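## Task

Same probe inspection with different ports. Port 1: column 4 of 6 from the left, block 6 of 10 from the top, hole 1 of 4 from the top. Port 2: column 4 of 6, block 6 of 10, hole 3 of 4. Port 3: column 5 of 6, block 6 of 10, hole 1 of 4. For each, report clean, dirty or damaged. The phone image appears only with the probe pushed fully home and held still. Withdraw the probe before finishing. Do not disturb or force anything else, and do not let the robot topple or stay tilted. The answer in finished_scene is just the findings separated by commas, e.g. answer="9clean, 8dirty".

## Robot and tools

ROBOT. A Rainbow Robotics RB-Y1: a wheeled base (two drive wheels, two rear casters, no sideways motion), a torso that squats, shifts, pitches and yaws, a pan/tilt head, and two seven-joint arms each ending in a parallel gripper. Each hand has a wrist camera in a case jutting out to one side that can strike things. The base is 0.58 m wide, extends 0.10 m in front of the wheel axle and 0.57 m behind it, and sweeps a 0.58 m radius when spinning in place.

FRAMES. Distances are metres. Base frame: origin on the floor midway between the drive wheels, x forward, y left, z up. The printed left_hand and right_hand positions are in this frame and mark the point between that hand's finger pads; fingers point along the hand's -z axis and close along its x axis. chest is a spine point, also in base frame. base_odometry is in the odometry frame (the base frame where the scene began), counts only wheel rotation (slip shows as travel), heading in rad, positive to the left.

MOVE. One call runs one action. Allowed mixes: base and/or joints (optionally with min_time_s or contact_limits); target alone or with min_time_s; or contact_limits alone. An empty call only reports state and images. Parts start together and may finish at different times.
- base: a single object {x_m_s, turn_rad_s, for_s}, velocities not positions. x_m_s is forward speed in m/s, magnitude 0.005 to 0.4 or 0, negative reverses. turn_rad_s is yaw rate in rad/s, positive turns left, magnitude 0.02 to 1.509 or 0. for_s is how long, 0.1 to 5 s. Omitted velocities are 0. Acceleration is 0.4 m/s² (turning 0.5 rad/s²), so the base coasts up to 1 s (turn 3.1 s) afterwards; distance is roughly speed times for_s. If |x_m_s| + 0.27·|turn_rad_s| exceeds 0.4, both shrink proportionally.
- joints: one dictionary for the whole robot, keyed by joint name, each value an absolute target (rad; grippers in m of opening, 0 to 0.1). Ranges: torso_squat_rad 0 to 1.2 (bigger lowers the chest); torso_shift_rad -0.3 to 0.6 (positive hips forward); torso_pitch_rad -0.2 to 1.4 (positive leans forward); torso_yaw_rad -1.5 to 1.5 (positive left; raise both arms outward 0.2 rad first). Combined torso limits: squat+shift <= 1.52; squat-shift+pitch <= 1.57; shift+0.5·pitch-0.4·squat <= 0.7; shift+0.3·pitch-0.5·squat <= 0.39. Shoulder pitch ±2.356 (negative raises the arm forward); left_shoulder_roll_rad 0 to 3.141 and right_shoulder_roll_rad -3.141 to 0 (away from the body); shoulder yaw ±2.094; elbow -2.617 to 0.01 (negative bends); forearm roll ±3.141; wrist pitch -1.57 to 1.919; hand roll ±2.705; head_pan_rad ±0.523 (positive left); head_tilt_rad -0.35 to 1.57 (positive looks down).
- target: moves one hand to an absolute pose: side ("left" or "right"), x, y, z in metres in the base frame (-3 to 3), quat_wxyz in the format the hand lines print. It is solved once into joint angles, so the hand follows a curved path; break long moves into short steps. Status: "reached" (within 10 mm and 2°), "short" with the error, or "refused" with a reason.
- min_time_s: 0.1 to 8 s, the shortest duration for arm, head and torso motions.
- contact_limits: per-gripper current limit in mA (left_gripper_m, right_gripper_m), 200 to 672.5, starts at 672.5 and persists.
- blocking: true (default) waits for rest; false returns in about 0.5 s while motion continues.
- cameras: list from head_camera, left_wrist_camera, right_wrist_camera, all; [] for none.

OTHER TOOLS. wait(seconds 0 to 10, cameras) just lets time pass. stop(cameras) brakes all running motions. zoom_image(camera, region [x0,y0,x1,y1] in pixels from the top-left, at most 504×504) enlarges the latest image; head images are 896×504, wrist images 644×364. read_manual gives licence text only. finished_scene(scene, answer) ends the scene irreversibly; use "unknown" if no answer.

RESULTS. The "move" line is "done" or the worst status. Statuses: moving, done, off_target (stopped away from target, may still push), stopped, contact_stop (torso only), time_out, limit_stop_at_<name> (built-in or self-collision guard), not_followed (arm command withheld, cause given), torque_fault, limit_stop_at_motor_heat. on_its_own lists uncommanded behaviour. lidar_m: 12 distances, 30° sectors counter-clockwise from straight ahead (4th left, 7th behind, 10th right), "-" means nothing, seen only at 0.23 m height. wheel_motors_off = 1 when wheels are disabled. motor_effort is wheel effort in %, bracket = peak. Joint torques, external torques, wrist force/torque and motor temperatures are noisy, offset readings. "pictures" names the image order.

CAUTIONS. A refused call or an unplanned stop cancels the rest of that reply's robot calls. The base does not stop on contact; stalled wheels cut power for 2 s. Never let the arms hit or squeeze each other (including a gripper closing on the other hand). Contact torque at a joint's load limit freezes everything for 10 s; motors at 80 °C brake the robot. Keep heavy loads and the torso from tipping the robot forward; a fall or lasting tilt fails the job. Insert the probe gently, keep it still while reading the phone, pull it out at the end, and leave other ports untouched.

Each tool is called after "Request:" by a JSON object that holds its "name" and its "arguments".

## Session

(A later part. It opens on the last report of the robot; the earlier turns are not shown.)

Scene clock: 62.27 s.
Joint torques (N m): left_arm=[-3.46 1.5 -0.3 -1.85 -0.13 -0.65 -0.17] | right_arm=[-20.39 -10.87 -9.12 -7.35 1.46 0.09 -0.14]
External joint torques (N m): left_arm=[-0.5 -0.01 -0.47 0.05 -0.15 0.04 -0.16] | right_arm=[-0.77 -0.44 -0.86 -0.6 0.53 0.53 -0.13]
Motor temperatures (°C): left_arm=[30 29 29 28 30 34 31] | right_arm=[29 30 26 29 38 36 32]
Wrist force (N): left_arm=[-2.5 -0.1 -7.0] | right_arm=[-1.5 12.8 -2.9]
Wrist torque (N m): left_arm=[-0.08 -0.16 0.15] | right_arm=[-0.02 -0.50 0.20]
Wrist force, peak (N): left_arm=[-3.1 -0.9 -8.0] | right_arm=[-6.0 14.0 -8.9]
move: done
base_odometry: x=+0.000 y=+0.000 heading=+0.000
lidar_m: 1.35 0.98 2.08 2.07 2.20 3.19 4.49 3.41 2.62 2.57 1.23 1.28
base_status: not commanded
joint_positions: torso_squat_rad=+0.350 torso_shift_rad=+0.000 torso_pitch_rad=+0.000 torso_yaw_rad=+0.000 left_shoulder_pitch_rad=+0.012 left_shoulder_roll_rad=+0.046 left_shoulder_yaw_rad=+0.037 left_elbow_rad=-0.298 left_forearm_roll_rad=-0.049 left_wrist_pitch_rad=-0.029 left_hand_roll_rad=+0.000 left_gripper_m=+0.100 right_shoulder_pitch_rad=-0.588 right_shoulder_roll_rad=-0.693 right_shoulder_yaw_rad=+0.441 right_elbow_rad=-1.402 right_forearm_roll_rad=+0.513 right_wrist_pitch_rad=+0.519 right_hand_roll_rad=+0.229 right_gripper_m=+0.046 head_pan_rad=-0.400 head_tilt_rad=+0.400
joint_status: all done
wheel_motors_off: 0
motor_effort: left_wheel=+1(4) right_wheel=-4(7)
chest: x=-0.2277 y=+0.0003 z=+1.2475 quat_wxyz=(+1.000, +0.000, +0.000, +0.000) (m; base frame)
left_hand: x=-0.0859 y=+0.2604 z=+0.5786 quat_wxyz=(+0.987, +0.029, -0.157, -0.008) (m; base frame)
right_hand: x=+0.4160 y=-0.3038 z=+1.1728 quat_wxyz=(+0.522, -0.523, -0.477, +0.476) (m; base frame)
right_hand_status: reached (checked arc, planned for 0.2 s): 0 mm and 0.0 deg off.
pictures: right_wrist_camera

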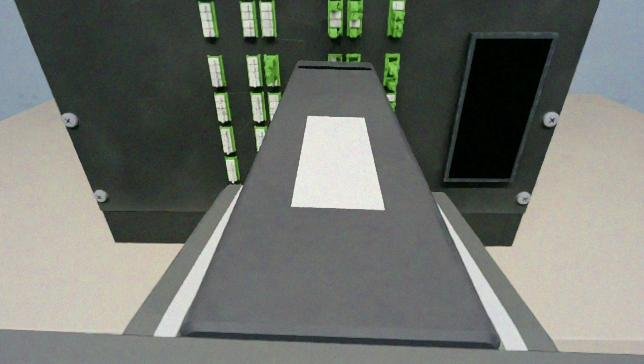

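Request:
{"name": "move", "arguments": {"target": {"side":"right","x":0.410,"y":-0.3033,"z":1.1729,"quat_wxyz":[0.5217,-0.5228,-0.4772,0.4763]}, "cameras": []}}

Request:
{"name": "move", "arguments": {"target": {"side":"right","x":0.385,"y":-0.3005,"z":1.1724,"quat_wxyz":[0.5217,-0.5228,-0.4772,0.4763]}, "cameras": ["right_wrist_camera"]}}

Request:
{"name": "zoom_image", "arguments": {"camera": "right_wrist_camera", "region": [300, 20, 370, 90]}}

Request:
{"name": "move", "arguments": {"target": {"side":"right","x":0.385,"y":-0.3005,"z":1.160,"quat_wxyz":[0.5217,-0.5228,-0.4772,0.4763]}, "cameras": ["right_wrist_camera","head_camera"]}}

Request:
{"name": "zoom_image", "arguments": {"camera": "right_wrist_camera", "region": [300, 20, 370, 90]}}

Request:
{"name": "zoom_image", "arguments": {"camera": "head_camera", "region": [415, 210, 455, 250]}}

Scene clock: 64.10 s.
Joint torques (N m): left_arm=[-3.44 1.37 -0.09 -1.84 -0.08 -0.61 -0.12] | right_arm=[-20.74 -10.85 -10.13 -7.53 1.38 -0.55 -0.21]
External joint torques (N m): left_arm=[-0.48 -0.15 -0.25 0.06 -0.1 0.08 -0.1] | right_arm=[-1.44 -0.45 -1.76 -0.81 0.43 -0.1 -0.2]
Motor temperatures (°C): left_arm=[30 29 29 28 30 34 31] | right_arm=[29 30 26 29 38 36 32]
Wrist force (N): left_arm=[-2.7 -0.6 -7.6] | right_arm=[-3.0 11.8 -0.8]
Wrist torque (N m): left_arm=[-0.06 -0.17 0.15] | right_arm=[-0.31 -0.03 0.19]
Wrist force, peak (N): left_arm=[-3.3 -0.3 -8.2] | right_arm=[-4.1 13.1 -0.4]
move: done
base_odometry: x=+0.000 y=+0.000 heading=+0.000
lidar_m: 1.35 0.97 2.09 2.07 2.20 3.19 4.49 3.41 2.62 2.57 1.23 1.28
base_status: not commanded
joint_positions: torso_squat_rad=+0.350 torso_shift_rad=+0.000 torso_pitch_rad=+0.000 torso_yaw_rad=+0.000 left_shoulder_pitch_rad=+0.012 left_shoulder_roll_rad=+0.046 left_shoulder_yaw_rad=+0.037 left_elbow_rad=-0.298 left_forearm_roll_rad=-0.049 left_wrist_pitch_rad=-0.029 left_hand_roll_rad=+0.000 left_gripper_m=+0.100 right_shoulder_pitch_rad=-0.569 right_shoulder_roll_rad=-0.702 right_shoulder_yaw_rad=+0.440 right_elbow_rad=-1.438 right_forearm_roll_rad=+0.508 right_wrist_pitch_rad=+0.536 right_hand_roll_rad=+0.233 right_gripper_m=+0.046 head_pan_rad=-0.400 head_tilt_rad=+0.400
joint_status: all done
wheel_motors_off: 0
motor_effort: left_wheel=+0(4) right_wheel=+0(4)
chest: x=-0.2279 y=+0.0003 z=+1.2475 quat_wxyz=(+1.000, +0.000, +0.000, +0.000) (m; base frame)
left_hand: x=-0.0859 y=+0.2604 z=+0.5787 quat_wxyz=(+0.987, +0.029, -0.157, -0.008) (m; base frame)
right_hand: x=+0.4101 y=-0.3032 z=+1.1725 quat_wxyz=(+0.522, -0.523, -0.477, +0.476) (m; base frame)
right_hand_status: reached (checked arc, planned for 0.2 s): 0 mm and 0.0 deg off.
pictures: none
No camera images: "cameras" was empty.

Scene clock: 65.30 s.
Joint torques (N m): left_arm=[-3.32 1.45 -0.18 -1.77 -0.02 -0.6 -0.09] | right_arm=[-19.74 -10.83 -10.73 -7.62 1.38 -0.8 0.05]
External joint torques (N m): left_arm=[-0.35 -0.07 -0.34 0.13 -0.03 0.09 -0.08] | right_arm=[-1.81 -0.58 -2.04 -0.97 0.32 -0.33 0.06]
Motor temperatures (°C): left_arm=[30 29 29 28 30 34 31] | right_arm=[29 30 26 29 38 36 32]
Wrist force (N): left_arm=[-2.8 -0.5 -8.0] | right_arm=[-2.8 11.7 -1.0]
Wrist torque (N m): left_arm=[-0.06 -0.15 0.12] | right_arm=[-0.26 -0.02 0.15]
Wrist force, peak (N): left_arm=[-4.0 -0.8 -7.8] | right_arm=[-3.4 13.7 -1.3]
move: done
base_odometry: x=+0.000 y=+0.000 heading=+0.000
lidar_m: 1.35 0.98 2.08 2.07 2.20 3.18 4.49 3.41 2.62 2.57 1.24 1.28
base_status: not commanded
joint_positions: torso_squat_rad=+0.350 torso_shift_rad=+0.000 torso_pitch_rad=+0.000 torso_yaw_rad=+0.000 left_shoulder_pitch_rad=+0.012 left_shoulder_roll_rad=+0.046 left_shoulder_yaw_rad=+0.037 left_elbow_rad=-0.298 left_forearm_roll_rad=-0.049 left_wrist_pitch_rad=-0.029 left_hand_roll_rad=+0.000 left_gripper_m=+0.100 right_shoulder_pitch_rad=-0.487 right_shoulder_roll_rad=-0.737 right_shoulder_yaw_rad=+0.435 right_elbow_rad=-1.584 right_forearm_roll_rad=+0.494 right_wrist_pitch_rad=+0.602 right_hand_roll_rad=+0.249 right_gripper_m=+0.046 head_pan_rad=-0.400 head_tilt_rad=+0.400
joint_status: all done
wheel_motors_off: 0
motor_effort: left_wheel=+0(3) right_wheel=+1(2)
chest: x=-0.2279 y=+0.0003 z=+1.2475 quat_wxyz=(+1.000, +0.000, +0.000, +0.000) (m; base frame)
left_hand: x=-0.0859 y=+0.2604 z=+0.5787 quat_wxyz=(+0.987, +0.029, -0.157, -0.008) (m; base frame)
right_hand: x=+0.3850 y=-0.3004 z=+1.1718 quat_wxyz=(+0.522, -0.523, -0.477, +0.477) (m; base frame)
right_hand_status: reached (checked arc, planned for 0.4 s): 1 mm and 0.0 deg off.
pictures: right_wrist_camera

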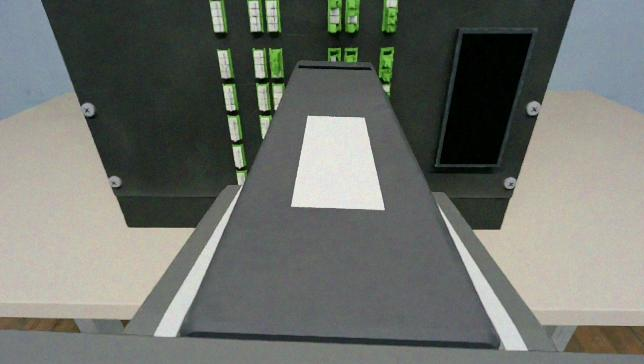

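Scaled by 7.200 from the camera's 644x364 image, which has a finer 1265x715 frame.

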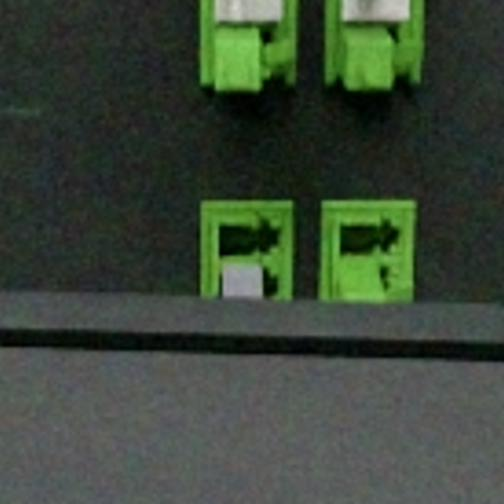

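Scene clock: 66.00 s.
Joint torques (N m): left_arm=[-3.48 1.6 -0.14 -1.91 -0.11 -0.62 -0.15] | right_arm=[-19.55 -10.31 -10.4 -7.51 1.63 -0.61 -0.1]
External joint torques (N m): left_arm=[-0.51 0.08 -0.31 -0.01 -0.13 0.07 -0.13] | right_arm=[-1.72 -0.25 -1.94 -0.64 0.61 -0.18 -0.09]
Motor temperatures (°C): left_arm=[30 29 29 28 30 34 31] | right_arm=[29 30 26 29 38 36 32]
Wrist force (N): left_arm=[-3.1 -0.9 -7.2] | right_arm=[-2.7 11.7 -0.9]
Wrist torque (N m): left_arm=[0.01 -0.21 0.14] | right_arm=[-0.27 0.00 0.17]
Wrist force, peak (N): left_arm=[-3.9 -0.5 -7.8] | right_arm=[-2.3 15.4 -0.5]
move: done
base_odometry: x=+0.000 y=+0.000 heading=+0.000
lidar_m: 1.35 0.98 2.08 2.07 2.20 3.19 4.49 3.41 2.62 2.57 1.24 1.28
base_status: not commanded
joint_positions: torso_squat_rad=+0.350 torso_shift_rad=+0.000 torso_pitch_rad=+0.000 torso_yaw_rad=+0.000 left_shoulder_pitch_rad=+0.012 left_shoulder_roll_rad=+0.046 left_shoulder_yaw_rad=+0.037 left_elbow_rad=-0.298 left_forearm_roll_rad=-0.049 left_wrist_pitch_rad=-0.029 left_hand_roll_rad=+0.000 left_gripper_m=+0.100 right_shoulder_pitch_rad=-0.470 right_shoulder_roll_rad=-0.713 right_shoulder_yaw_rad=+0.430 right_elbow_rad=-1.559 right_forearm_roll_rad=+0.539 right_wrist_pitch_rad=+0.578 right_hand_roll_rad=+0.228 right_gripper_m=+0.046 head_pan_rad=-0.400 head_tilt_rad=+0.400
joint_status: all done
wheel_motors_off: 0
motor_effort: left_wheel=+2(3) right_wheel=-3(3)
chest: x=-0.2279 y=+0.0002 z=+1.2475 quat_wxyz=(+1.000, +0.000, +0.000, +0.000) (m; base frame)
left_hand: x=-0.0859 y=+0.2603 z=+0.5787 quat_wxyz=(+0.987, +0.029, -0.157, -0.008) (m; base frame)
right_hand: x=+0.3845 y=-0.3003 z=+1.1593 quat_wxyz=(+0.522, -0.522, -0.476, +0.477) (m; base frame)
right_hand_status: reached (checked arc, planned for 0.2 s): 1 mm and 0.2 deg off.
pictures: head_camera, right_wrist_camera

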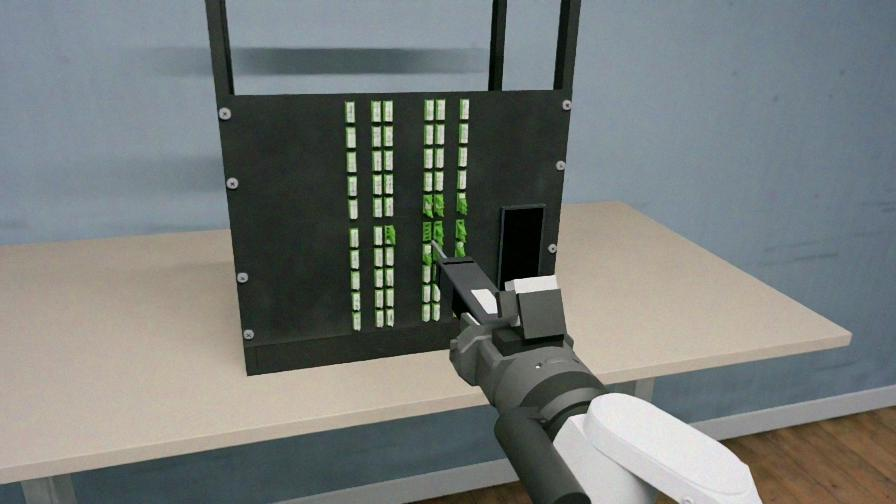

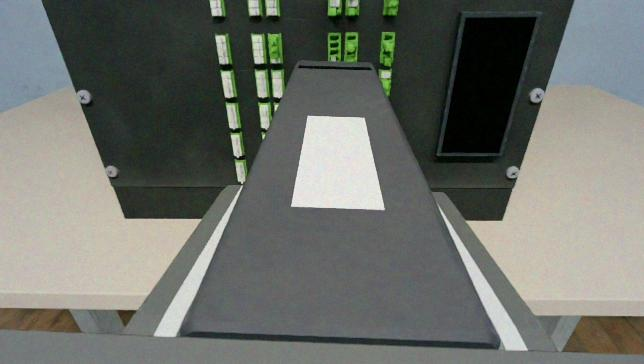

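Scaled by 7.200 from the camera's 644x364 image, which has a finer 1265x715 frame.

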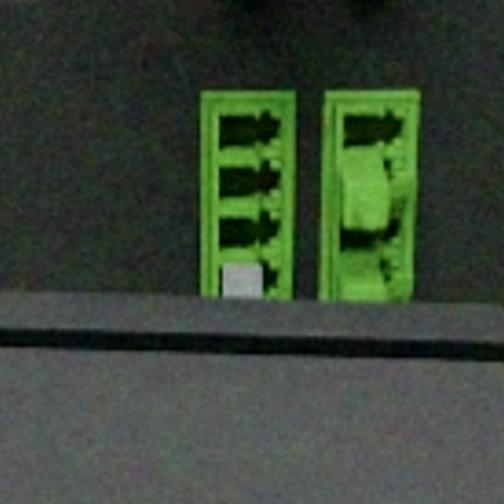

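Scaled by 12.600 from the camera's 896x504 image, which has a finer 1280x720 frame.

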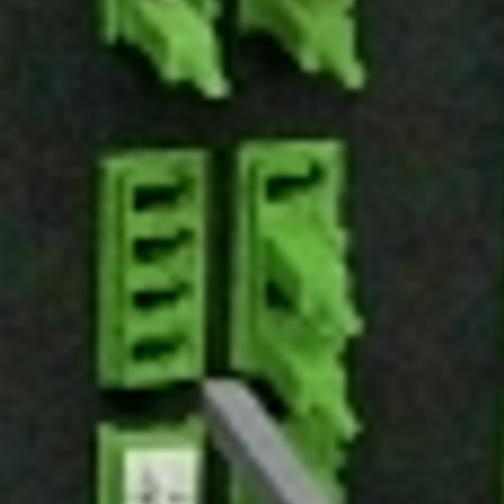

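Request:
{"name": "move", "arguments": {"target": {"side":"right","x":0.4095,"y":-0.3031,"z":1.1602,"quat_wxyz":[0.5217,-0.5228,-0.4772,0.4763]}, "cameras": ["right_wrist_camera"]}}

Request:
{"name": "zoom_image", "arguments": {"camera": "right_wrist_camera", "region": [310, 30, 360, 70]}}

Request:
{"name": "move", "arguments": {"target": {"side":"right","x":0.4155,"y":-0.3036,"z":1.1604,"quat_wxyz":[0.5217,-0.5228,-0.4772,0.4763]}, "cameras": ["right_wrist_camera"]}}

Request:
{"name": "zoom_image", "arguments": {"camera": "right_wrist_camera", "region": [310, 30, 360, 70]}}

Scene clock: 68.27 s.
Joint torques (N m): left_arm=[-3.34 1.45 -0.29 -1.85 0.01 -0.65 -0.13] | right_arm=[-20.32 -9.83 -9.51 -7.79 1.42 -0.53 0.02]
External joint torques (N m): left_arm=[-0.37 -0.07 -0.46 0.06 -0.01 0.04 -0.12] | right_arm=[-1.13 0.36 -1.41 -0.84 0.51 -0.14 0.02]
Motor temperatures (°C): left_arm=[30 29 29 28 30 34 31] | right_arm=[29 30 26 29 38 36 32]
Wrist force (N): left_arm=[-2.7 -0.4 -7.1] | right_arm=[-3.2 11.8 -1.1]
Wrist torque (N m): left_arm=[-0.08 -0.17 0.14] | right_arm=[-0.30 -0.05 0.17]
Wrist force, peak (N): left_arm=[-3.3 -0.7 -8.2] | right_arm=[-4.0 13.2 -1.0]
move: done
base_odometry: x=+0.000 y=+0.000 heading=+0.000
lidar_m: 1.35 0.98 2.08 2.07 2.20 3.18 4.49 3.40 2.63 2.57 1.24 1.28
base_status: not commanded
joint_positions: torso_squat_rad=+0.350 torso_shift_rad=+0.000 torso_pitch_rad=+0.000 torso_yaw_rad=+0.000 left_shoulder_pitch_rad=+0.012 left_shoulder_roll_rad=+0.046 left_shoulder_yaw_rad=+0.037 left_elbow_rad=-0.298 left_forearm_roll_rad=-0.049 left_wrist_pitch_rad=-0.029 left_hand_roll_rad=+0.000 left_gripper_m=+0.100 right_shoulder_pitch_rad=-0.551 right_shoulder_roll_rad=-0.676 right_shoulder_yaw_rad=+0.431 right_elbow_rad=-1.414 right_forearm_roll_rad=+0.563 right_wrist_pitch_rad=+0.512 right_hand_roll_rad=+0.205 right_gripper_m=+0.046 head_pan_rad=-0.400 head_tilt_rad=+0.400
joint_status: all done
wheel_motors_off: 0
motor_effort: left_wheel=-1(3) right_wheel=+0(2)
chest: x=-0.2279 y=+0.0003 z=+1.2475 quat_wxyz=(+1.000, +0.000, +0.000, +0.000) (m; base frame)
left_hand: x=-0.0859 y=+0.2603 z=+0.5787 quat_wxyz=(+0.987, +0.029, -0.157, -0.008) (m; base frame)
right_hand: x=+0.4091 y=-0.3030 z=+1.1598 quat_wxyz=(+0.522, -0.522, -0.477, +0.477) (m; base frame)
right_hand_status: reached (checked arc, planned for 0.4 s): 1 mm and 0.1 deg off.
pictures: right_wrist_camera

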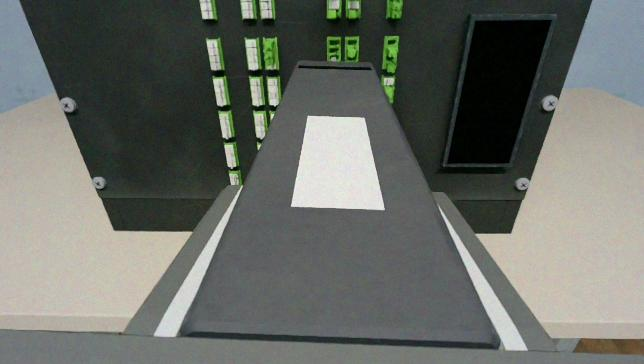

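Scaled by 10.080 from the camera's 644x364 image, which has a finer 1265x715 frame.

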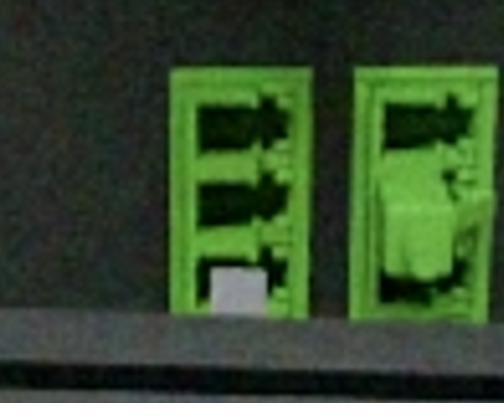

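Scene clock: 69.10 s.
Joint torques (N m): left_arm=[-3.25 1.6 -0.3 -1.74 -0.08 -0.62 -0.1] | right_arm=[-25.95 -9.36 -9.89 -7.17 1.14 -1.43 -0.03]
External joint torques (N m): left_arm=[-0.26 0.08 -0.46 0.17 -0.1 0.07 -0.08] | right_arm=[-6.44 0.86 -1.91 -0.19 0.25 -1.05 -0.02]
Motor temperatures (°C): left_arm=[30 29 29 28 30 34 31] | right_arm=[29 30 26 29 38 36 32]
Wrist force (N): left_arm=[-2.7 -0.7 -7.6] | right_arm=[-5.1 11.9 22.1]
Wrist torque (N m): left_arm=[-0.04 -0.16 0.11] | right_arm=[-0.33 0.57 0.17]
Wrist force, peak (N): left_arm=[-3.6 -0.6 -8.0] | right_arm=[-3.1 10.0 50.1]
move: done
base_odometry: x=+0.000 y=+0.000 heading=+0.000
lidar_m: 1.35 0.98 2.09 2.07 2.20 3.18 4.49 3.40 2.62 2.57 1.23 1.28
base_status: not commanded
joint_positions: torso_squat_rad=+0.350 torso_shift_rad=+0.000 torso_pitch_rad=-0.001 torso_yaw_rad=+0.000 left_shoulder_pitch_rad=+0.012 left_shoulder_roll_rad=+0.046 left_shoulder_yaw_rad=+0.037 left_elbow_rad=-0.298 left_forearm_roll_rad=-0.049 left_wrist_pitch_rad=-0.029 left_hand_roll_rad=+0.000 left_gripper_m=+0.100 right_shoulder_pitch_rad=-0.569 right_shoulder_roll_rad=-0.667 right_shoulder_yaw_rad=+0.430 right_elbow_rad=-1.377 right_forearm_roll_rad=+0.570 right_wrist_pitch_rad=+0.496 right_hand_roll_rad=+0.199 right_gripper_m=+0.046 head_pan_rad=-0.400 head_tilt_rad=+0.400
joint_status: all done
wheel_motors_off: 0
motor_effort: left_wheel=+1(4) right_wheel=+11(13)
chest: x=-0.2284 y=+0.0003 z=+1.2475 quat_wxyz=(+1.000, +0.000, +0.000, +0.000) (m; base frame)
left_hand: x=-0.0859 y=+0.2603 z=+0.5788 quat_wxyz=(+0.987, +0.029, -0.157, -0.008) (m; base frame)
right_hand: x=+0.4142 y=-0.3040 z=+1.1597 quat_wxyz=(+0.522, -0.523, -0.476, +0.477) (m; base frame)
right_hand_status: reached (checked arc, planned for 0.2 s): 2 mm and 0.1 deg off.
pictures: right_wrist_camera

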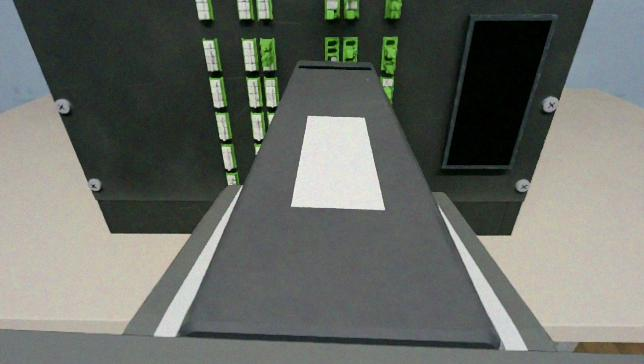

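Scaled by 10.080 from the camera's 644x364 image, which has a finer 1265x715 frame.

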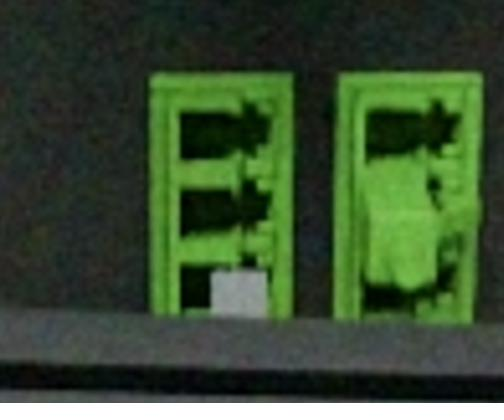

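Request:
{"name": "move", "arguments": {"target": {"side":"right","x":0.409,"y":-0.3021,"z":1.1604,"quat_wxyz":[0.5217,-0.5228,-0.4772,0.4763]}, "cameras": ["right_wrist_camera"]}}

Request:
{"name": "zoom_image", "arguments": {"camera": "right_wrist_camera", "region": [310, 30, 360, 70]}}

Request:
{"name": "move", "arguments": {"target": {"side":"right","x":0.4155,"y":-0.3026,"z":1.1606,"quat_wxyz":[0.5217,-0.5228,-0.4772,0.4763]}, "cameras": ["right_wrist_camera"]}}

Request:
{"name": "zoom_image", "arguments": {"camera": "right_wrist_camera", "region": [310, 30, 360, 70]}}

Scene clock: 71.40 s.
Joint torques (N m): left_arm=[-3.48 1.64 -0.43 -2.02 -0.06 -0.5 -0.14] | right_arm=[-21.03 -10.47 -8.95 -7.77 1.35 -0.75 -0.1]
External joint torques (N m): left_arm=[-0.51 0.13 -0.6 -0.11 -0.07 0.19 -0.12] | right_arm=[-1.8 -0.32 -0.89 -0.8 0.44 -0.36 -0.09]
Motor temperatures (°C): left_arm=[30 29 29 28 30 34 31] | right_arm=[29 30 26 29 38 36 32]
Wrist force (N): left_arm=[-3.3 -0.4 -7.3] | right_arm=[-3.0 11.8 -0.9]
Wrist torque (N m): left_arm=[-0.08 -0.23 0.10] | right_arm=[-0.31 -0.03 0.17]
Wrist force, peak (N): left_arm=[-3.8 -0.7 -8.0] | right_arm=[-5.0 11.6 25.9]
move: done
base_odometry: x=+0.000 y=+0.000 heading=+0.000
lidar_m: 1.35 0.98 2.09 2.07 2.19 3.19 4.49 3.40 2.62 2.58 1.24 1.28
base_status: not commanded
joint_positions: torso_squat_rad=+0.350 torso_shift_rad=+0.000 torso_pitch_rad=+0.000 torso_yaw_rad=+0.000 left_shoulder_pitch_rad=+0.012 left_shoulder_roll_rad=+0.046 left_shoulder_yaw_rad=+0.037 left_elbow_rad=-0.298 left_forearm_roll_rad=-0.049 left_wrist_pitch_rad=-0.029 left_hand_roll_rad=+0.000 left_gripper_m=+0.100 right_shoulder_pitch_rad=-0.553 right_shoulder_roll_rad=-0.672 right_shoulder_yaw_rad=+0.431 right_elbow_rad=-1.410 right_forearm_roll_rad=+0.567 right_wrist_pitch_rad=+0.511 right_hand_roll_rad=+0.203 right_gripper_m=+0.046 head_pan_rad=-0.400 head_tilt_rad=+0.400
joint_status: all done
wheel_motors_off: 0
motor_effort: left_wheel=-1(4) right_wheel=+1(10)
chest: x=-0.2280 y=+0.0003 z=+1.2475 quat_wxyz=(+1.000, +0.000, +0.000, +0.000) (m; base frame)
left_hand: x=-0.0859 y=+0.2603 z=+0.5787 quat_wxyz=(+0.987, +0.029, -0.157, -0.008) (m; base frame)
right_hand: x=+0.4096 y=-0.3020 z=+1.1595 quat_wxyz=(+0.522, -0.522, -0.477, +0.477) (m; base frame)
right_hand_status: reached (checked arc, planned for 0.2 s): 1 mm and 0.1 deg off.
pictures: right_wrist_camera

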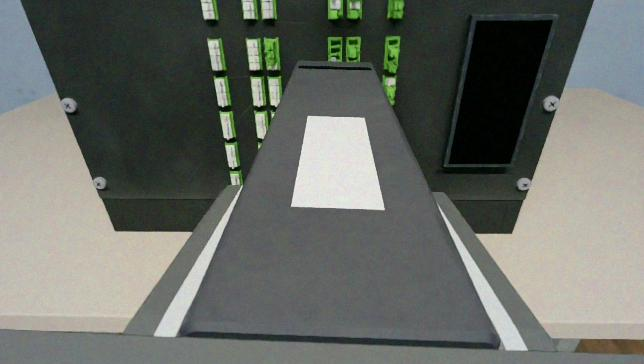

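Scaled by 10.080 from the camera's 644x364 image, which has a finer 1265x715 frame.

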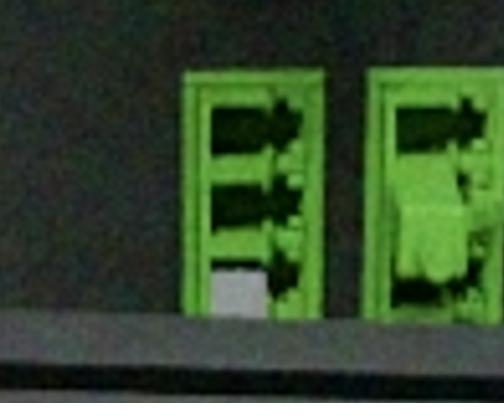

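Scene clock: 72.23 s.
Joint torques (N m): left_arm=[-3.16 1.32 -0.26 -1.95 -0.07 -0.6 -0.16] | right_arm=[-25.15 -9.59 -9.71 -6.47 1.23 -1.4 0]
External joint torques (N m): left_arm=[-0.17 -0.2 -0.42 -0.04 -0.09 0.09 -0.15] | right_arm=[-5.62 0.59 -1.74 0.51 0.34 -1.02 0.01]
Motor temperatures (°C): left_arm=[30 29 29 28 30 34 31] | right_arm=[29 30 26 29 38 36 32]
Wrist force (N): left_arm=[-3.5 -0.3 -7.5] | right_arm=[-4.5 11.4 25.1]
Wrist torque (N m): left_arm=[-0.08 -0.26 0.13] | right_arm=[-0.46 0.39 0.16]
Wrist force, peak (N): left_arm=[-3.2 -0.4 -7.9] | right_arm=[-4.4 10.6 53.8]
move: done
base_odometry: x=+0.000 y=+0.000 heading=+0.000
lidar_m: 1.35 0.98 2.09 2.07 2.20 3.18 4.49 3.40 2.62 2.57 1.24 1.27
base_status: not commanded
joint_positions: torso_squat_rad=+0.350 torso_shift_rad=+0.000 torso_pitch_rad=-0.001 torso_yaw_rad=+0.000 left_shoulder_pitch_rad=+0.012 left_shoulder_roll_rad=+0.046 left_shoulder_yaw_rad=+0.037 left_elbow_rad=-0.298 left_forearm_roll_rad=-0.049 left_wrist_pitch_rad=-0.029 left_hand_roll_rad=+0.000 left_gripper_m=+0.100 right_shoulder_pitch_rad=-0.570 right_shoulder_roll_rad=-0.665 right_shoulder_yaw_rad=+0.431 right_elbow_rad=-1.378 right_forearm_roll_rad=+0.571 right_wrist_pitch_rad=+0.498 right_hand_roll_rad=+0.199 right_gripper_m=+0.046 head_pan_rad=-0.400 head_tilt_rad=+0.400
joint_status: all done
wheel_motors_off: 0
motor_effort: left_wheel=+1(4) right_wheel=+11(15)
chest: x=-0.2284 y=+0.0003 z=+1.2475 quat_wxyz=(+1.000, +0.000, +0.000, +0.000) (m; base frame)
left_hand: x=-0.0859 y=+0.2603 z=+0.5788 quat_wxyz=(+0.987, +0.029, -0.157, -0.008) (m; base frame)
right_hand: x=+0.4143 y=-0.3029 z=+1.1600 quat_wxyz=(+0.522, -0.523, -0.477, +0.477) (m; base frame)
right_hand_status: reached (checked arc, planned for 0.2 s): 1 mm and 0.1 deg off.
pictures: right_wrist_camera

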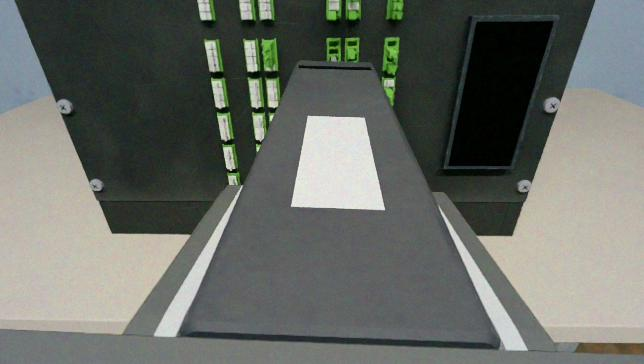

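Scaled by 10.080 from the camera's 644x364 image, which has a finer 1265x715 frame.

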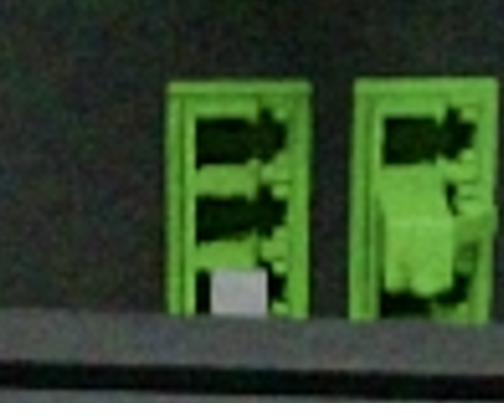

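Request:
{"name": "move", "arguments": {"target": {"side":"right","x":0.410,"y":-0.3012,"z":1.1600,"quat_wxyz":[0.5217,-0.5228,-0.4772,0.4763]}, "cameras": []}}

Request:
{"name": "move", "arguments": {"target": {"side":"right","x":0.4155,"y":-0.3016,"z":1.1602,"quat_wxyz":[0.5217,-0.5228,-0.4772,0.4763]}, "cameras": ["right_wrist_camera"]}}

Request:
{"name": "zoom_image", "arguments": {"camera": "right_wrist_camera", "region": [310, 30, 360, 70]}}

Scene clock: 74.07 s.
Joint torques (N m): left_arm=[-2.88 1.47 -0.38 -1.82 0 -0.61 -0.18] | right_arm=[-21.19 -10.36 -8.83 -7.75 1.23 -0.74 -0.02]
External joint torques (N m): left_arm=[0.09 -0.05 -0.55 0.08 -0.02 0.08 -0.16] | right_arm=[-1.91 -0.25 -0.8 -0.76 0.32 -0.36 -0.02]
Motor temperatures (°C): left_arm=[30 29 29 28 30 34 31] | right_arm=[29 30 26 29 38 36 32]
Wrist force (N): left_arm=[-3.0 -0.6 -7.8] | right_arm=[-2.6 11.7 -0.8]
Wrist torque (N m): left_arm=[0.01 -0.18 0.14] | right_arm=[-0.31 0.01 0.17]
Wrist force, peak (N): left_arm=[-3.2 -1.1 -8.3] | right_arm=[-4.2 11.2 27.1]
move: done
base_odometry: x=+0.000 y=+0.000 heading=+0.000
lidar_m: 1.35 0.98 2.09 2.07 2.20 3.19 4.49 3.41 2.63 2.57 1.23 1.28
base_status: not commanded
joint_positions: torso_squat_rad=+0.350 torso_shift_rad=+0.000 torso_pitch_rad=+0.000 torso_yaw_rad=+0.000 left_shoulder_pitch_rad=+0.012 left_shoulder_roll_rad=+0.046 left_shoulder_yaw_rad=+0.037 left_elbow_rad=-0.298 left_forearm_roll_rad=-0.049 left_wrist_pitch_rad=-0.029 left_hand_roll_rad=+0.000 left_gripper_m=+0.100 right_shoulder_pitch_rad=-0.556 right_shoulder_roll_rad=-0.668 right_shoulder_yaw_rad=+0.432 right_elbow_rad=-1.404 right_forearm_roll_rad=+0.570 right_wrist_pitch_rad=+0.510 right_hand_roll_rad=+0.202 right_gripper_m=+0.046 head_pan_rad=-0.400 head_tilt_rad=+0.400
joint_status: all done
wheel_motors_off: 0
motor_effort: left_wheel=-2(3) right_wheel=-1(11)
chest: x=-0.2280 y=+0.0003 z=+1.2475 quat_wxyz=(+1.000, +0.000, +0.000, +0.000) (m; base frame)
left_hand: x=-0.0858 y=+0.2603 z=+0.5787 quat_wxyz=(+0.987, +0.029, -0.157, -0.008) (m; base frame)
right_hand: x=+0.4105 y=-0.3012 z=+1.1591 quat_wxyz=(+0.522, -0.522, -0.477, +0.477) (m; base frame)
right_hand_status: reached (checked arc, planned for 0.2 s): 1 mm and 0.1 deg off.
pictures: none
No camera images: "cameras" was empty.

Scene clock: 74.73 s.
Joint torques (N m): left_arm=[-3.29 1.47 -0.08 -1.88 -0.06 -0.59 -0.09] | right_arm=[-21.31 -9.61 -9.01 -7.93 1.07 -1.06 -0.16]
External joint torques (N m): left_arm=[-0.32 -0.05 -0.24 0.03 -0.07 0.11 -0.08] | right_arm=[-1.77 0.53 -1.06 -0.93 0.18 -0.68 -0.16]
Motor temperatures (°C): left_arm=[30 29 29 28 30 34 31] | right_arm=[29 30 26 29 38 36 32]
Wrist force (N): left_arm=[-3.1 -0.4 -7.2] | right_arm=[-4.4 11.1 0.6]
Wrist torque (N m): left_arm=[-0.08 -0.19 0.14] | right_arm=[-0.44 0.32 0.17]
Wrist force, peak (N): left_arm=[-3.5 -0.2 -7.9] | right_arm=[-3.9 9.5 23.2]
move: done
base_odometry: x=+0.000 y=+0.000 heading=+0.000
lidar_m: 1.35 0.98 2.08 2.07 2.20 3.19 4.49 3.40 2.62 2.57 1.24 1.28
base_status: not commanded
joint_positions: torso_squat_rad=+0.350 torso_shift_rad=+0.000 torso_pitch_rad=+0.000 torso_yaw_rad=+0.000 left_shoulder_pitch_rad=+0.012 left_shoulder_roll_rad=+0.046 left_shoulder_yaw_rad=+0.037 left_elbow_rad=-0.298 left_forearm_roll_rad=-0.049 left_wrist_pitch_rad=-0.029 left_hand_roll_rad=+0.000 left_gripper_m=+0.100 right_shoulder_pitch_rad=-0.572 right_shoulder_roll_rad=-0.662 right_shoulder_yaw_rad=+0.431 right_elbow_rad=-1.376 right_forearm_roll_rad=+0.574 right_wrist_pitch_rad=+0.499 right_hand_roll_rad=+0.199 right_gripper_m=+0.046 head_pan_rad=-0.400 head_tilt_rad=+0.400
joint_status: all done
wheel_motors_off: 0
motor_effort: left_wheel=+2(3) right_wheel=+2(5)
chest: x=-0.2280 y=+0.0003 z=+1.2475 quat_wxyz=(+1.000, +0.000, +0.000, +0.000) (m; base frame)
left_hand: x=-0.0858 y=+0.2603 z=+0.5787 quat_wxyz=(+0.987, +0.029, -0.157, -0.008) (m; base frame)
right_hand: x=+0.4151 y=-0.3017 z=+1.1598 quat_wxyz=(+0.522, -0.523, -0.477, +0.477) (m; base frame)
right_hand_status: reached (checked arc, planned for 0.2 s): 1 mm and 0.1 deg off.
pictures: right_wrist_camera

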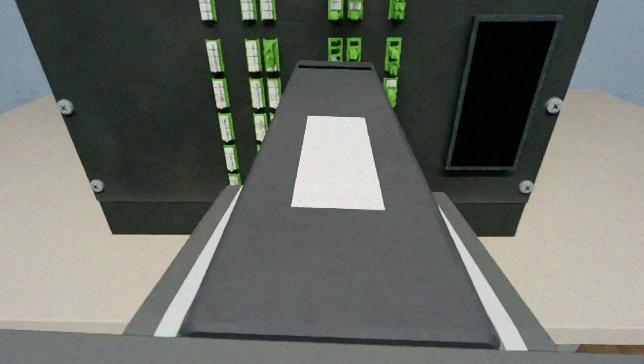

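Scaled by 10.080 from the camera's 644x364 image, which has a finer 1265x715 frame.

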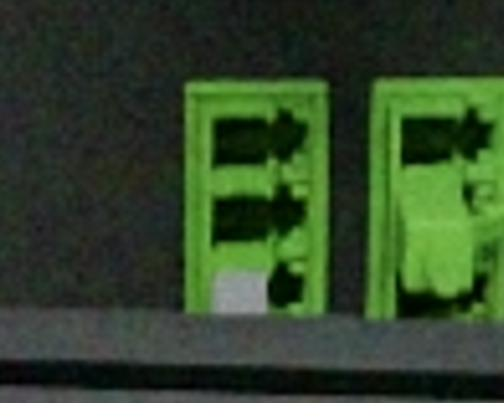

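Request:
{"name": "move", "arguments": {"target": {"side":"right","x":0.4185,"y":-0.3022,"z":1.1604,"quat_wxyz":[0.5217,-0.5228,-0.4772,0.4763]}, "cameras": ["right_wrist_camera"]}}

Request:
{"name": "zoom_image", "arguments": {"camera": "right_wrist_camera", "region": [310, 30, 360, 70]}}

Scene clock: 76.03 s.
Joint torques (N m): left_arm=[-3.51 1.54 -0.34 -1.94 -0.07 -0.61 -0.16] | right_arm=[-22.13 -9.55 -9.8 -7.46 1.21 -0.85 -0.04]
External joint torques (N m): left_arm=[-0.53 0.03 -0.5 -0.04 -0.09 0.08 -0.15] | right_arm=[-2.42 0.61 -1.93 -0.45 0.33 -0.47 -0.03]
Motor temperatures (°C): left_arm=[30 29 29 28 30 34 31] | right_arm=[29 30 26 29 38 36 32]
Wrist force (N): left_arm=[-2.9 -0.7 -7.8] | right_arm=[-3.4 11.1 2.5]
Wrist torque (N m): left_arm=[-0.05 -0.18 0.12] | right_arm=[-0.50 0.07 0.19]
Wrist force, peak (N): left_arm=[-3.7 -0.2 -8.3] | right_arm=[-3.0 13.4 2.5]
move: done
base_odometry: x=+0.000 y=+0.000 heading=+0.000
lidar_m: 1.35 0.97 2.09 2.07 2.19 3.19 4.49 3.40 2.62 2.57 1.24 1.27
base_status: not commanded
joint_positions: torso_squat_rad=+0.350 torso_shift_rad=+0.000 torso_pitch_rad=+0.000 torso_yaw_rad=+0.000 left_shoulder_pitch_rad=+0.012 left_shoulder_roll_rad=+0.046 left_shoulder_yaw_rad=+0.037 left_elbow_rad=-0.298 left_forearm_roll_rad=-0.049 left_wrist_pitch_rad=-0.029 left_hand_roll_rad=+0.000 left_gripper_m=+0.100 right_shoulder_pitch_rad=-0.583 right_shoulder_roll_rad=-0.657 right_shoulder_yaw_rad=+0.431 right_elbow_rad=-1.356 right_forearm_roll_rad=+0.578 right_wrist_pitch_rad=+0.489 right_hand_roll_rad=+0.195 right_gripper_m=+0.046 head_pan_rad=-0.400 head_tilt_rad=+0.400
joint_status: all done
wheel_motors_off: 0
motor_effort: left_wheel=-2(3) right_wheel=+0(3)
chest: x=-0.2280 y=+0.0003 z=+1.2475 quat_wxyz=(+1.000, +0.000, +0.000, +0.000) (m; base frame)
left_hand: x=-0.0858 y=+0.2603 z=+0.5787 quat_wxyz=(+0.987, +0.029, -0.157, -0.008) (m; base frame)
right_hand: x=+0.4182 y=-0.3023 z=+1.1598 quat_wxyz=(+0.522, -0.523, -0.477, +0.477) (m; base frame)
right_hand_status: reached (checked arc, planned for 0.2 s): 1 mm and 0.1 deg off.
pictures: right_wrist_camera

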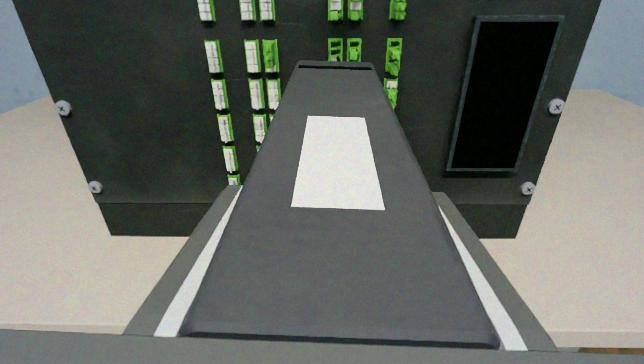

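Scaled by 10.080 from the camera's 644x364 image, which has a finer 1265x715 frame.

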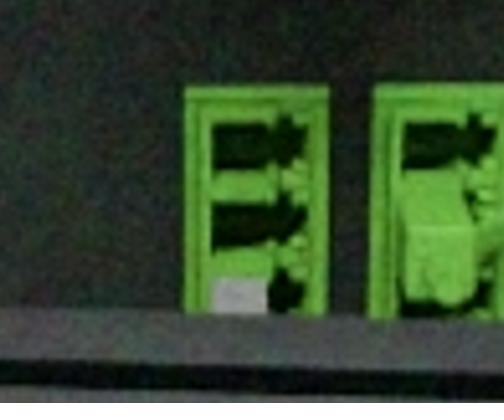

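Inside. Continue.

Request:
{"name": "move", "arguments": {"target": {"side":"right","x":0.4225,"y":-0.3027,"z":1.1607,"quat_wxyz":[0.5217,-0.5228,-0.4772,0.4763]}, "cameras": []}}

Request:
{"name": "move", "arguments": {"target": {"side":"right","x":0.4265,"y":-0.3032,"z":1.1610,"quat_wxyz":[0.5217,-0.5228,-0.4772,0.4763]}, "cameras": ["right_wrist_camera"]}}

Scene clock: 77.10 s.
Joint torques (N m): left_arm=[-3.15 1.47 -0.27 -2.02 -0.05 -0.69 -0.18] | right_arm=[-23.97 -9.69 -9.94 -6.55 1.27 -0.69 -0.08]
External joint torques (N m): left_arm=[-0.17 -0.05 -0.43 -0.11 -0.07 0 -0.16] | right_arm=[-4.04 0.5 -2.14 0.48 0.42 -0.33 -0.08]
Motor temperatures (°C): left_arm=[30 29 29 28 30 34 31] | right_arm=[29 30 26 29 38 36 32]
Wrist force (N): left_arm=[-3.2 -0.5 -7.6] | right_arm=[-3.3 10.8 13.7]
Wrist torque (N m): left_arm=[-0.07 -0.23 0.10] | right_arm=[-0.40 0.01 0.24]
Wrist force, peak (N): left_arm=[-3.6 -0.7 -8.1] | right_arm=[-4.8 9.8 18.3]
move: done
base_odometry: x=+0.000 y=+0.000 heading=+0.000
lidar_m: 1.35 0.98 2.09 2.07 2.20 3.18 4.49 3.40 2.62 2.57 1.23 1.28
base_status: not commanded
joint_positions: torso_squat_rad=+0.350 torso_shift_rad=+0.000 torso_pitch_rad=+0.000 torso_yaw_rad=+0.000 left_shoulder_pitch_rad=+0.012 left_shoulder_roll_rad=+0.046 left_shoulder_yaw_rad=+0.037 left_elbow_rad=-0.298 left_forearm_roll_rad=-0.049 left_wrist_pitch_rad=-0.029 left_hand_roll_rad=+0.000 left_gripper_m=+0.100 right_shoulder_pitch_rad=-0.596 right_shoulder_roll_rad=-0.651 right_shoulder_yaw_rad=+0.430 right_elbow_rad=-1.331 right_forearm_roll_rad=+0.582 right_wrist_pitch_rad=+0.477 right_hand_roll_rad=+0.192 right_gripper_m=+0.046 head_pan_rad=-0.400 head_tilt_rad=+0.400
joint_status: all done
wheel_motors_off: 0
motor_effort: left_wheel=+0(3) right_wheel=+3(5)
chest: x=-0.2281 y=+0.0003 z=+1.2475 quat_wxyz=(+1.000, +0.000, +0.000, +0.000) (m; base frame)
left_hand: x=-0.0859 y=+0.2603 z=+0.5787 quat_wxyz=(+0.987, +0.029, -0.157, -0.008) (m; base frame)
right_hand: x=+0.4219 y=-0.3027 z=+1.1600 quat_wxyz=(+0.522, -0.522, -0.477, +0.477) (m; base frame)
right_hand_status: reached (checked arc, planned for 0.2 s): 1 mm and 0.1 deg off.
pictures: none
No camera images: "cameras" was empty.

Scene clock: 77.67 s.
Joint torques (N m): left_arm=[-3.37 1.51 0.11 -2.1 -0.04 -0.72 -0.19] | right_arm=[-26.71 -10.59 -10.55 -5.74 1.16 -0.61 -0.09]
External joint torques (N m): left_arm=[-0.38 0 -0.06 -0.19 -0.06 -0.03 -0.17] | right_arm=[-6.56 -0.38 -2.86 1.31 0.33 -0.26 -0.08]
Motor temperatures (°C): left_arm=[30 29 29 28 30 34 31] | right_arm=[29 30 26 29 38 36 32]
Wrist force (N): left_arm=[-2.9 -0.7 -7.6] | right_arm=[-2.9 11.0 26.1]
Wrist torque (N m): left_arm=[-0.02 -0.18 0.11] | right_arm=[-0.42 -0.19 0.29]
Wrist force, peak (N): left_arm=[-3.6 -0.9 -7.9] | right_arm=[-4.7 8.8 39.2]
move: done
base_odometry: x=+0.000 y=+0.000 heading=+0.000
lidar_m: 1.35 0.98 2.09 2.07 2.20 3.19 4.49 3.41 2.62 2.57 1.24 1.27
base_status: not commanded
joint_positions: torso_squat_rad=+0.350 torso_shift_rad=+0.000 torso_pitch_rad=-0.001 torso_yaw_rad=+0.000 left_shoulder_pitch_rad=+0.012 left_shoulder_roll_rad=+0.046 left_shoulder_yaw_rad=+0.037 left_elbow_rad=-0.298 left_forearm_roll_rad=-0.049 left_wrist_pitch_rad=-0.029 left_hand_roll_rad=+0.000 left_gripper_m=+0.100 right_shoulder_pitch_rad=-0.610 right_shoulder_roll_rad=-0.644 right_shoulder_yaw_rad=+0.429 right_elbow_rad=-1.304 right_forearm_roll_rad=+0.588 right_wrist_pitch_rad=+0.465 right_hand_roll_rad=+0.187 right_gripper_m=+0.046 head_pan_rad=-0.400 head_tilt_rad=+0.400
joint_status: all done
wheel_motors_off: 0
motor_effort: left_wheel=-1(5) right_wheel=+7(10)
chest: x=-0.2284 y=+0.0003 z=+1.2475 quat_wxyz=(+1.000, +0.000, +0.000, +0.000) (m; base frame)
left_hand: x=-0.0859 y=+0.2603 z=+0.5787 quat_wxyz=(+0.987, +0.029, -0.157, -0.008) (m; base frame)
right_hand: x=+0.4256 y=-0.3032 z=+1.1601 quat_wxyz=(+0.522, -0.522, -0.477, +0.477) (m; base frame)
right_hand_status: reached (checked arc, planned for 0.2 s): 1 mm and 0.1 deg off.
pictures: right_wrist_camera

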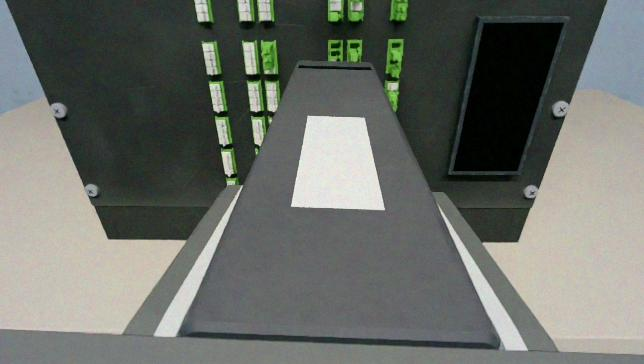

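Request:
{"name": "move", "arguments": {"target": {"side":"right","x":0.4300,"y":-0.3037,"z":1.1613,"quat_wxyz":[0.5217,-0.5228,-0.4772,0.4763]}, "cameras": []}}

Request:
{"name": "move", "arguments": {"target": {"side":"right","x":0.4315,"y":-0.3039,"z":1.1615,"quat_wxyz":[0.5217,-0.5228,-0.4772,0.4763]}, "cameras": ["right_wrist_camera"]}}

Request:
{"name": "zoom_image", "arguments": {"camera": "right_wrist_camera", "region": [440, 40, 560, 160]}}

Scene clock: 78.83 s.
Joint torques (N m): left_arm=[-3.12 1.47 -0.24 -1.75 -0.02 -0.64 -0.14] | right_arm=[-30.85 -11.11 -11.39 -4.5 0.9 -0.2 -0.08]
External joint torques (N m): left_arm=[-0.1 -0.04 -0.4 0.17 -0.04 0.06 -0.12] | right_arm=[-10.48 -0.89 -3.8 2.57 0.09 0.15 -0.07]
Motor temperatures (°C): left_arm=[30 29 29 28 30 34 31] | right_arm=[29 30 26 29 38 36 32]
Wrist force (N): left_arm=[-3.8 -0.8 -7.6] | right_arm=[-2.3 11.7 50.0]
Wrist torque (N m): left_arm=[-0.03 -0.27 0.15] | right_arm=[-0.16 -0.33 0.36]
Wrist force, peak (N): left_arm=[-3.4 -0.9 -7.9] | right_arm=[-3.7 8.6 63.6]
move: done
base_odometry: x=+0.000 y=+0.000 heading=+0.000
lidar_m: 1.35 0.98 2.08 2.07 2.20 3.19 4.49 3.41 2.62 2.57 1.24 1.28
base_status: not commanded
joint_positions: torso_squat_rad=+0.350 torso_shift_rad=-0.001 torso_pitch_rad=-0.001 torso_yaw_rad=+0.000 left_shoulder_pitch_rad=+0.012 left_shoulder_roll_rad=+0.046 left_shoulder_yaw_rad=+0.037 left_elbow_rad=-0.298 left_forearm_roll_rad=-0.049 left_wrist_pitch_rad=-0.029 left_hand_roll_rad=+0.000 left_gripper_m=+0.100 right_shoulder_pitch_rad=-0.622 right_shoulder_roll_rad=-0.637 right_shoulder_yaw_rad=+0.428 right_elbow_rad=-1.279 right_forearm_roll_rad=+0.594 right_wrist_pitch_rad=+0.452 right_hand_roll_rad=+0.182 right_gripper_m=+0.046 head_pan_rad=-0.400 head_tilt_rad=+0.400
joint_status: all done
wheel_motors_off: 0
motor_effort: left_wheel=+6(6) right_wheel=+17(20)
chest: x=-0.2289 y=+0.0003 z=+1.2474 quat_wxyz=(+1.000, +0.000, -0.001, +0.000) (m; base frame)
left_hand: x=-0.0858 y=+0.2603 z=+0.5788 quat_wxyz=(+0.987, +0.029, -0.158, -0.008) (m; base frame)
right_hand: x=+0.4287 y=-0.3036 z=+1.1599 quat_wxyz=(+0.522, -0.522, -0.477, +0.477) (m; base frame)
right_hand_status: reached (checked arc, planned for 0.2 s): 2 mm and 0.1 deg off.
pictures: none
No camera images: "cameras" was empty.

Scene clock: 79.37 s.
Joint torques (N m): left_arm=[-3.33 1.58 -0.32 -1.89 -0.02 -0.6 -0.17] | right_arm=[-35 -12.21 -12.7 -2.5 0.96 0.03 -0.4]
External joint torques (N m): left_arm=[-0.28 0.06 -0.49 0.04 -0.04 0.09 -0.15] | right_arm=[-14.51 -1.99 -5.18 4.59 0.16 0.38 -0.39]
Motor temperatures (°C): left_arm=[30 29 29 28 30 34 31] | right_arm=[29 30 26 29 38 36 32]
Wrist force (N): left_arm=[-3.3 -1.1 -8.1] | right_arm=[-2.0 11.0 80.8]
Wrist torque (N m): left_arm=[0.03 -0.21 0.11] | right_arm=[-0.43 -0.33 0.33]
Wrist force, peak (N): left_arm=[-3.3 -1.1 -8.1] | right_arm=[-2.3 10.9 85.6]
move: done
base_odometry: x=+0.000 y=+0.000 heading=-0.001
lidar_m: 1.35 0.98 2.08 2.07 2.20 3.18 4.49 3.41 2.62 2.57 1.24 1.27
base_status: not commanded
joint_positions: torso_squat_rad=+0.350 torso_shift_rad=-0.001 torso_pitch_rad=-0.002 torso_yaw_rad=-0.001 left_shoulder_pitch_rad=+0.012 left_shoulder_roll_rad=+0.046 left_shoulder_yaw_rad=+0.037 left_elbow_rad=-0.298 left_forearm_roll_rad=-0.049 left_wrist_pitch_rad=-0.029 left_hand_roll_rad=+0.000 left_gripper_m=+0.100 right_shoulder_pitch_rad=-0.629 right_shoulder_roll_rad=-0.633 right_shoulder_yaw_rad=+0.427 right_elbow_rad=-1.264 right_forearm_roll_rad=+0.599 right_wrist_pitch_rad=+0.445 right_hand_roll_rad=+0.179 right_gripper_m=+0.046 head_pan_rad=-0.400 head_tilt_rad=+0.400
joint_status: all done
wheel_motors_off: 0
motor_effort: left_wheel=+4(5) right_wheel=+26(28)
chest: x=-0.2296 y=+0.0003 z=+1.2474 quat_wxyz=(+1.000, +0.000, -0.001, +0.000) (m; base frame)
left_hand: x=-0.0858 y=+0.2603 z=+0.5789 quat_wxyz=(+0.987, +0.029, -0.158, -0.008) (m; base frame)
right_hand: x=+0.4300 y=-0.3037 z=+1.1597 quat_wxyz=(+0.522, -0.522, -0.477, +0.477) (m; base frame)
right_hand_status: reached (checked arc, planned for 0.1 s): 2 mm and 0.2 deg off.
pictures: right_wrist_camera

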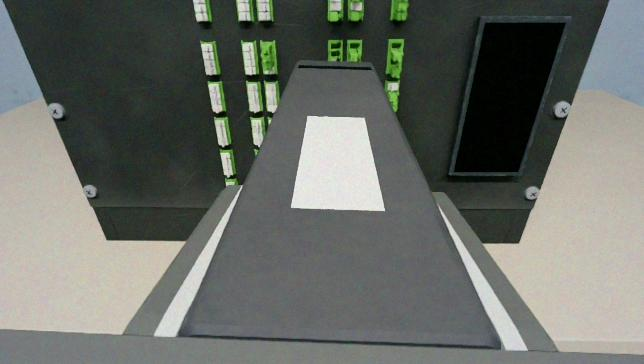

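Scaled by 4.200 from the camera's 644x364 image, which has a finer 1265x715 frame.

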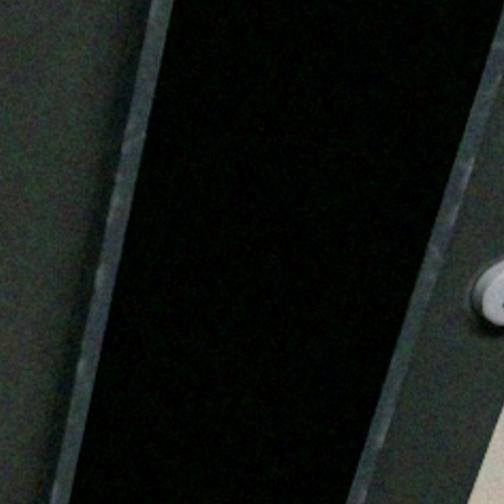

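Request:
{"name": "wait", "arguments": {"seconds": 0.5, "cameras": ["right_wrist_camera"]}}

Request:
{"name": "zoom_image", "arguments": {"camera": "right_wrist_camera", "region": [310, 30, 360, 70]}}

Scene clock: 80.40 s.
Joint torques (N m): left_arm=[-3.37 1.37 -0.1 -1.84 -0.02 -0.6 -0.12] | right_arm=[-35.05 -11.68 -13.15 -2.6 1.14 0.04 -0.26]
External joint torques (N m): left_arm=[-0.32 -0.15 -0.26 0.09 -0.03 0.1 -0.1] | right_arm=[-14.56 -1.46 -5.62 4.49 0.34 0.38 -0.25]
Motor temperatures (°C): left_arm=[30 29 29 28 30 34 31] | right_arm=[29 30 26 29 38 36 32]
Wrist force (N): left_arm=[-3.0 -1.0 -7.6] | right_arm=[-2.5 11.0 80.8]
Wrist torque (N m): left_arm=[0.03 -0.21 0.13] | right_arm=[-0.45 -0.36 0.31]
Wrist force, peak (N): left_arm=[-3.7 -0.3 -7.9] | right_arm=[-2.2 11.0 81.2]
base_odometry: x=+0.000 y=+0.000 heading=-0.001
lidar_m: 1.35 0.97 2.09 2.07 2.20 3.18 4.49 3.41 2.62 2.57 1.24 1.28
base_status: not commanded
joint_positions: torso_squat_rad=+0.350 torso_shift_rad=-0.001 torso_pitch_rad=-0.002 torso_yaw_rad=-0.001 left_shoulder_pitch_rad=+0.012 left_shoulder_roll_rad=+0.046 left_shoulder_yaw_rad=+0.037 left_elbow_rad=-0.298 left_forearm_roll_rad=-0.049 left_wrist_pitch_rad=-0.029 left_hand_roll_rad=+0.000 left_gripper_m=+0.100 right_shoulder_pitch_rad=-0.629 right_shoulder_roll_rad=-0.633 right_shoulder_yaw_rad=+0.427 right_elbow_rad=-1.264 right_forearm_roll_rad=+0.599 right_wrist_pitch_rad=+0.445 right_hand_roll_rad=+0.179 right_gripper_m=+0.046 head_pan_rad=-0.400 head_tilt_rad=+0.400
joint_status: all done
wheel_motors_off: 0
motor_effort: left_wheel=+4(5) right_wheel=+28(28)
chest: x=-0.2296 y=+0.0003 z=+1.2474 quat_wxyz=(+1.000, +0.000, -0.001, +0.000) (m; base frame)
left_hand: x=-0.0858 y=+0.2603 z=+0.5789 quat_wxyz=(+0.987, +0.029, -0.158, -0.008) (m; base frame)
right_hand: x=+0.4300 y=-0.3037 z=+1.1597 quat_wxyz=(+0.522, -0.522, -0.477, +0.477) (m; base frame)
right_hand_status: reached (checked arc, planned for 0.1 s): 2 mm and 0.2 deg off.
wait: 0.50 s; at rest from the start
pictures: right_wrist_camera

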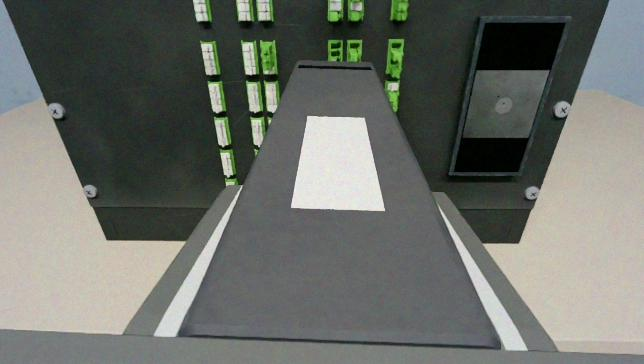

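Scaled by 10.080 from the camera's 644x364 image, which has a finer 1265x715 frame.

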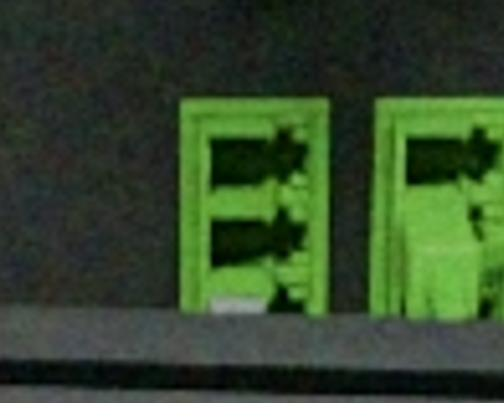

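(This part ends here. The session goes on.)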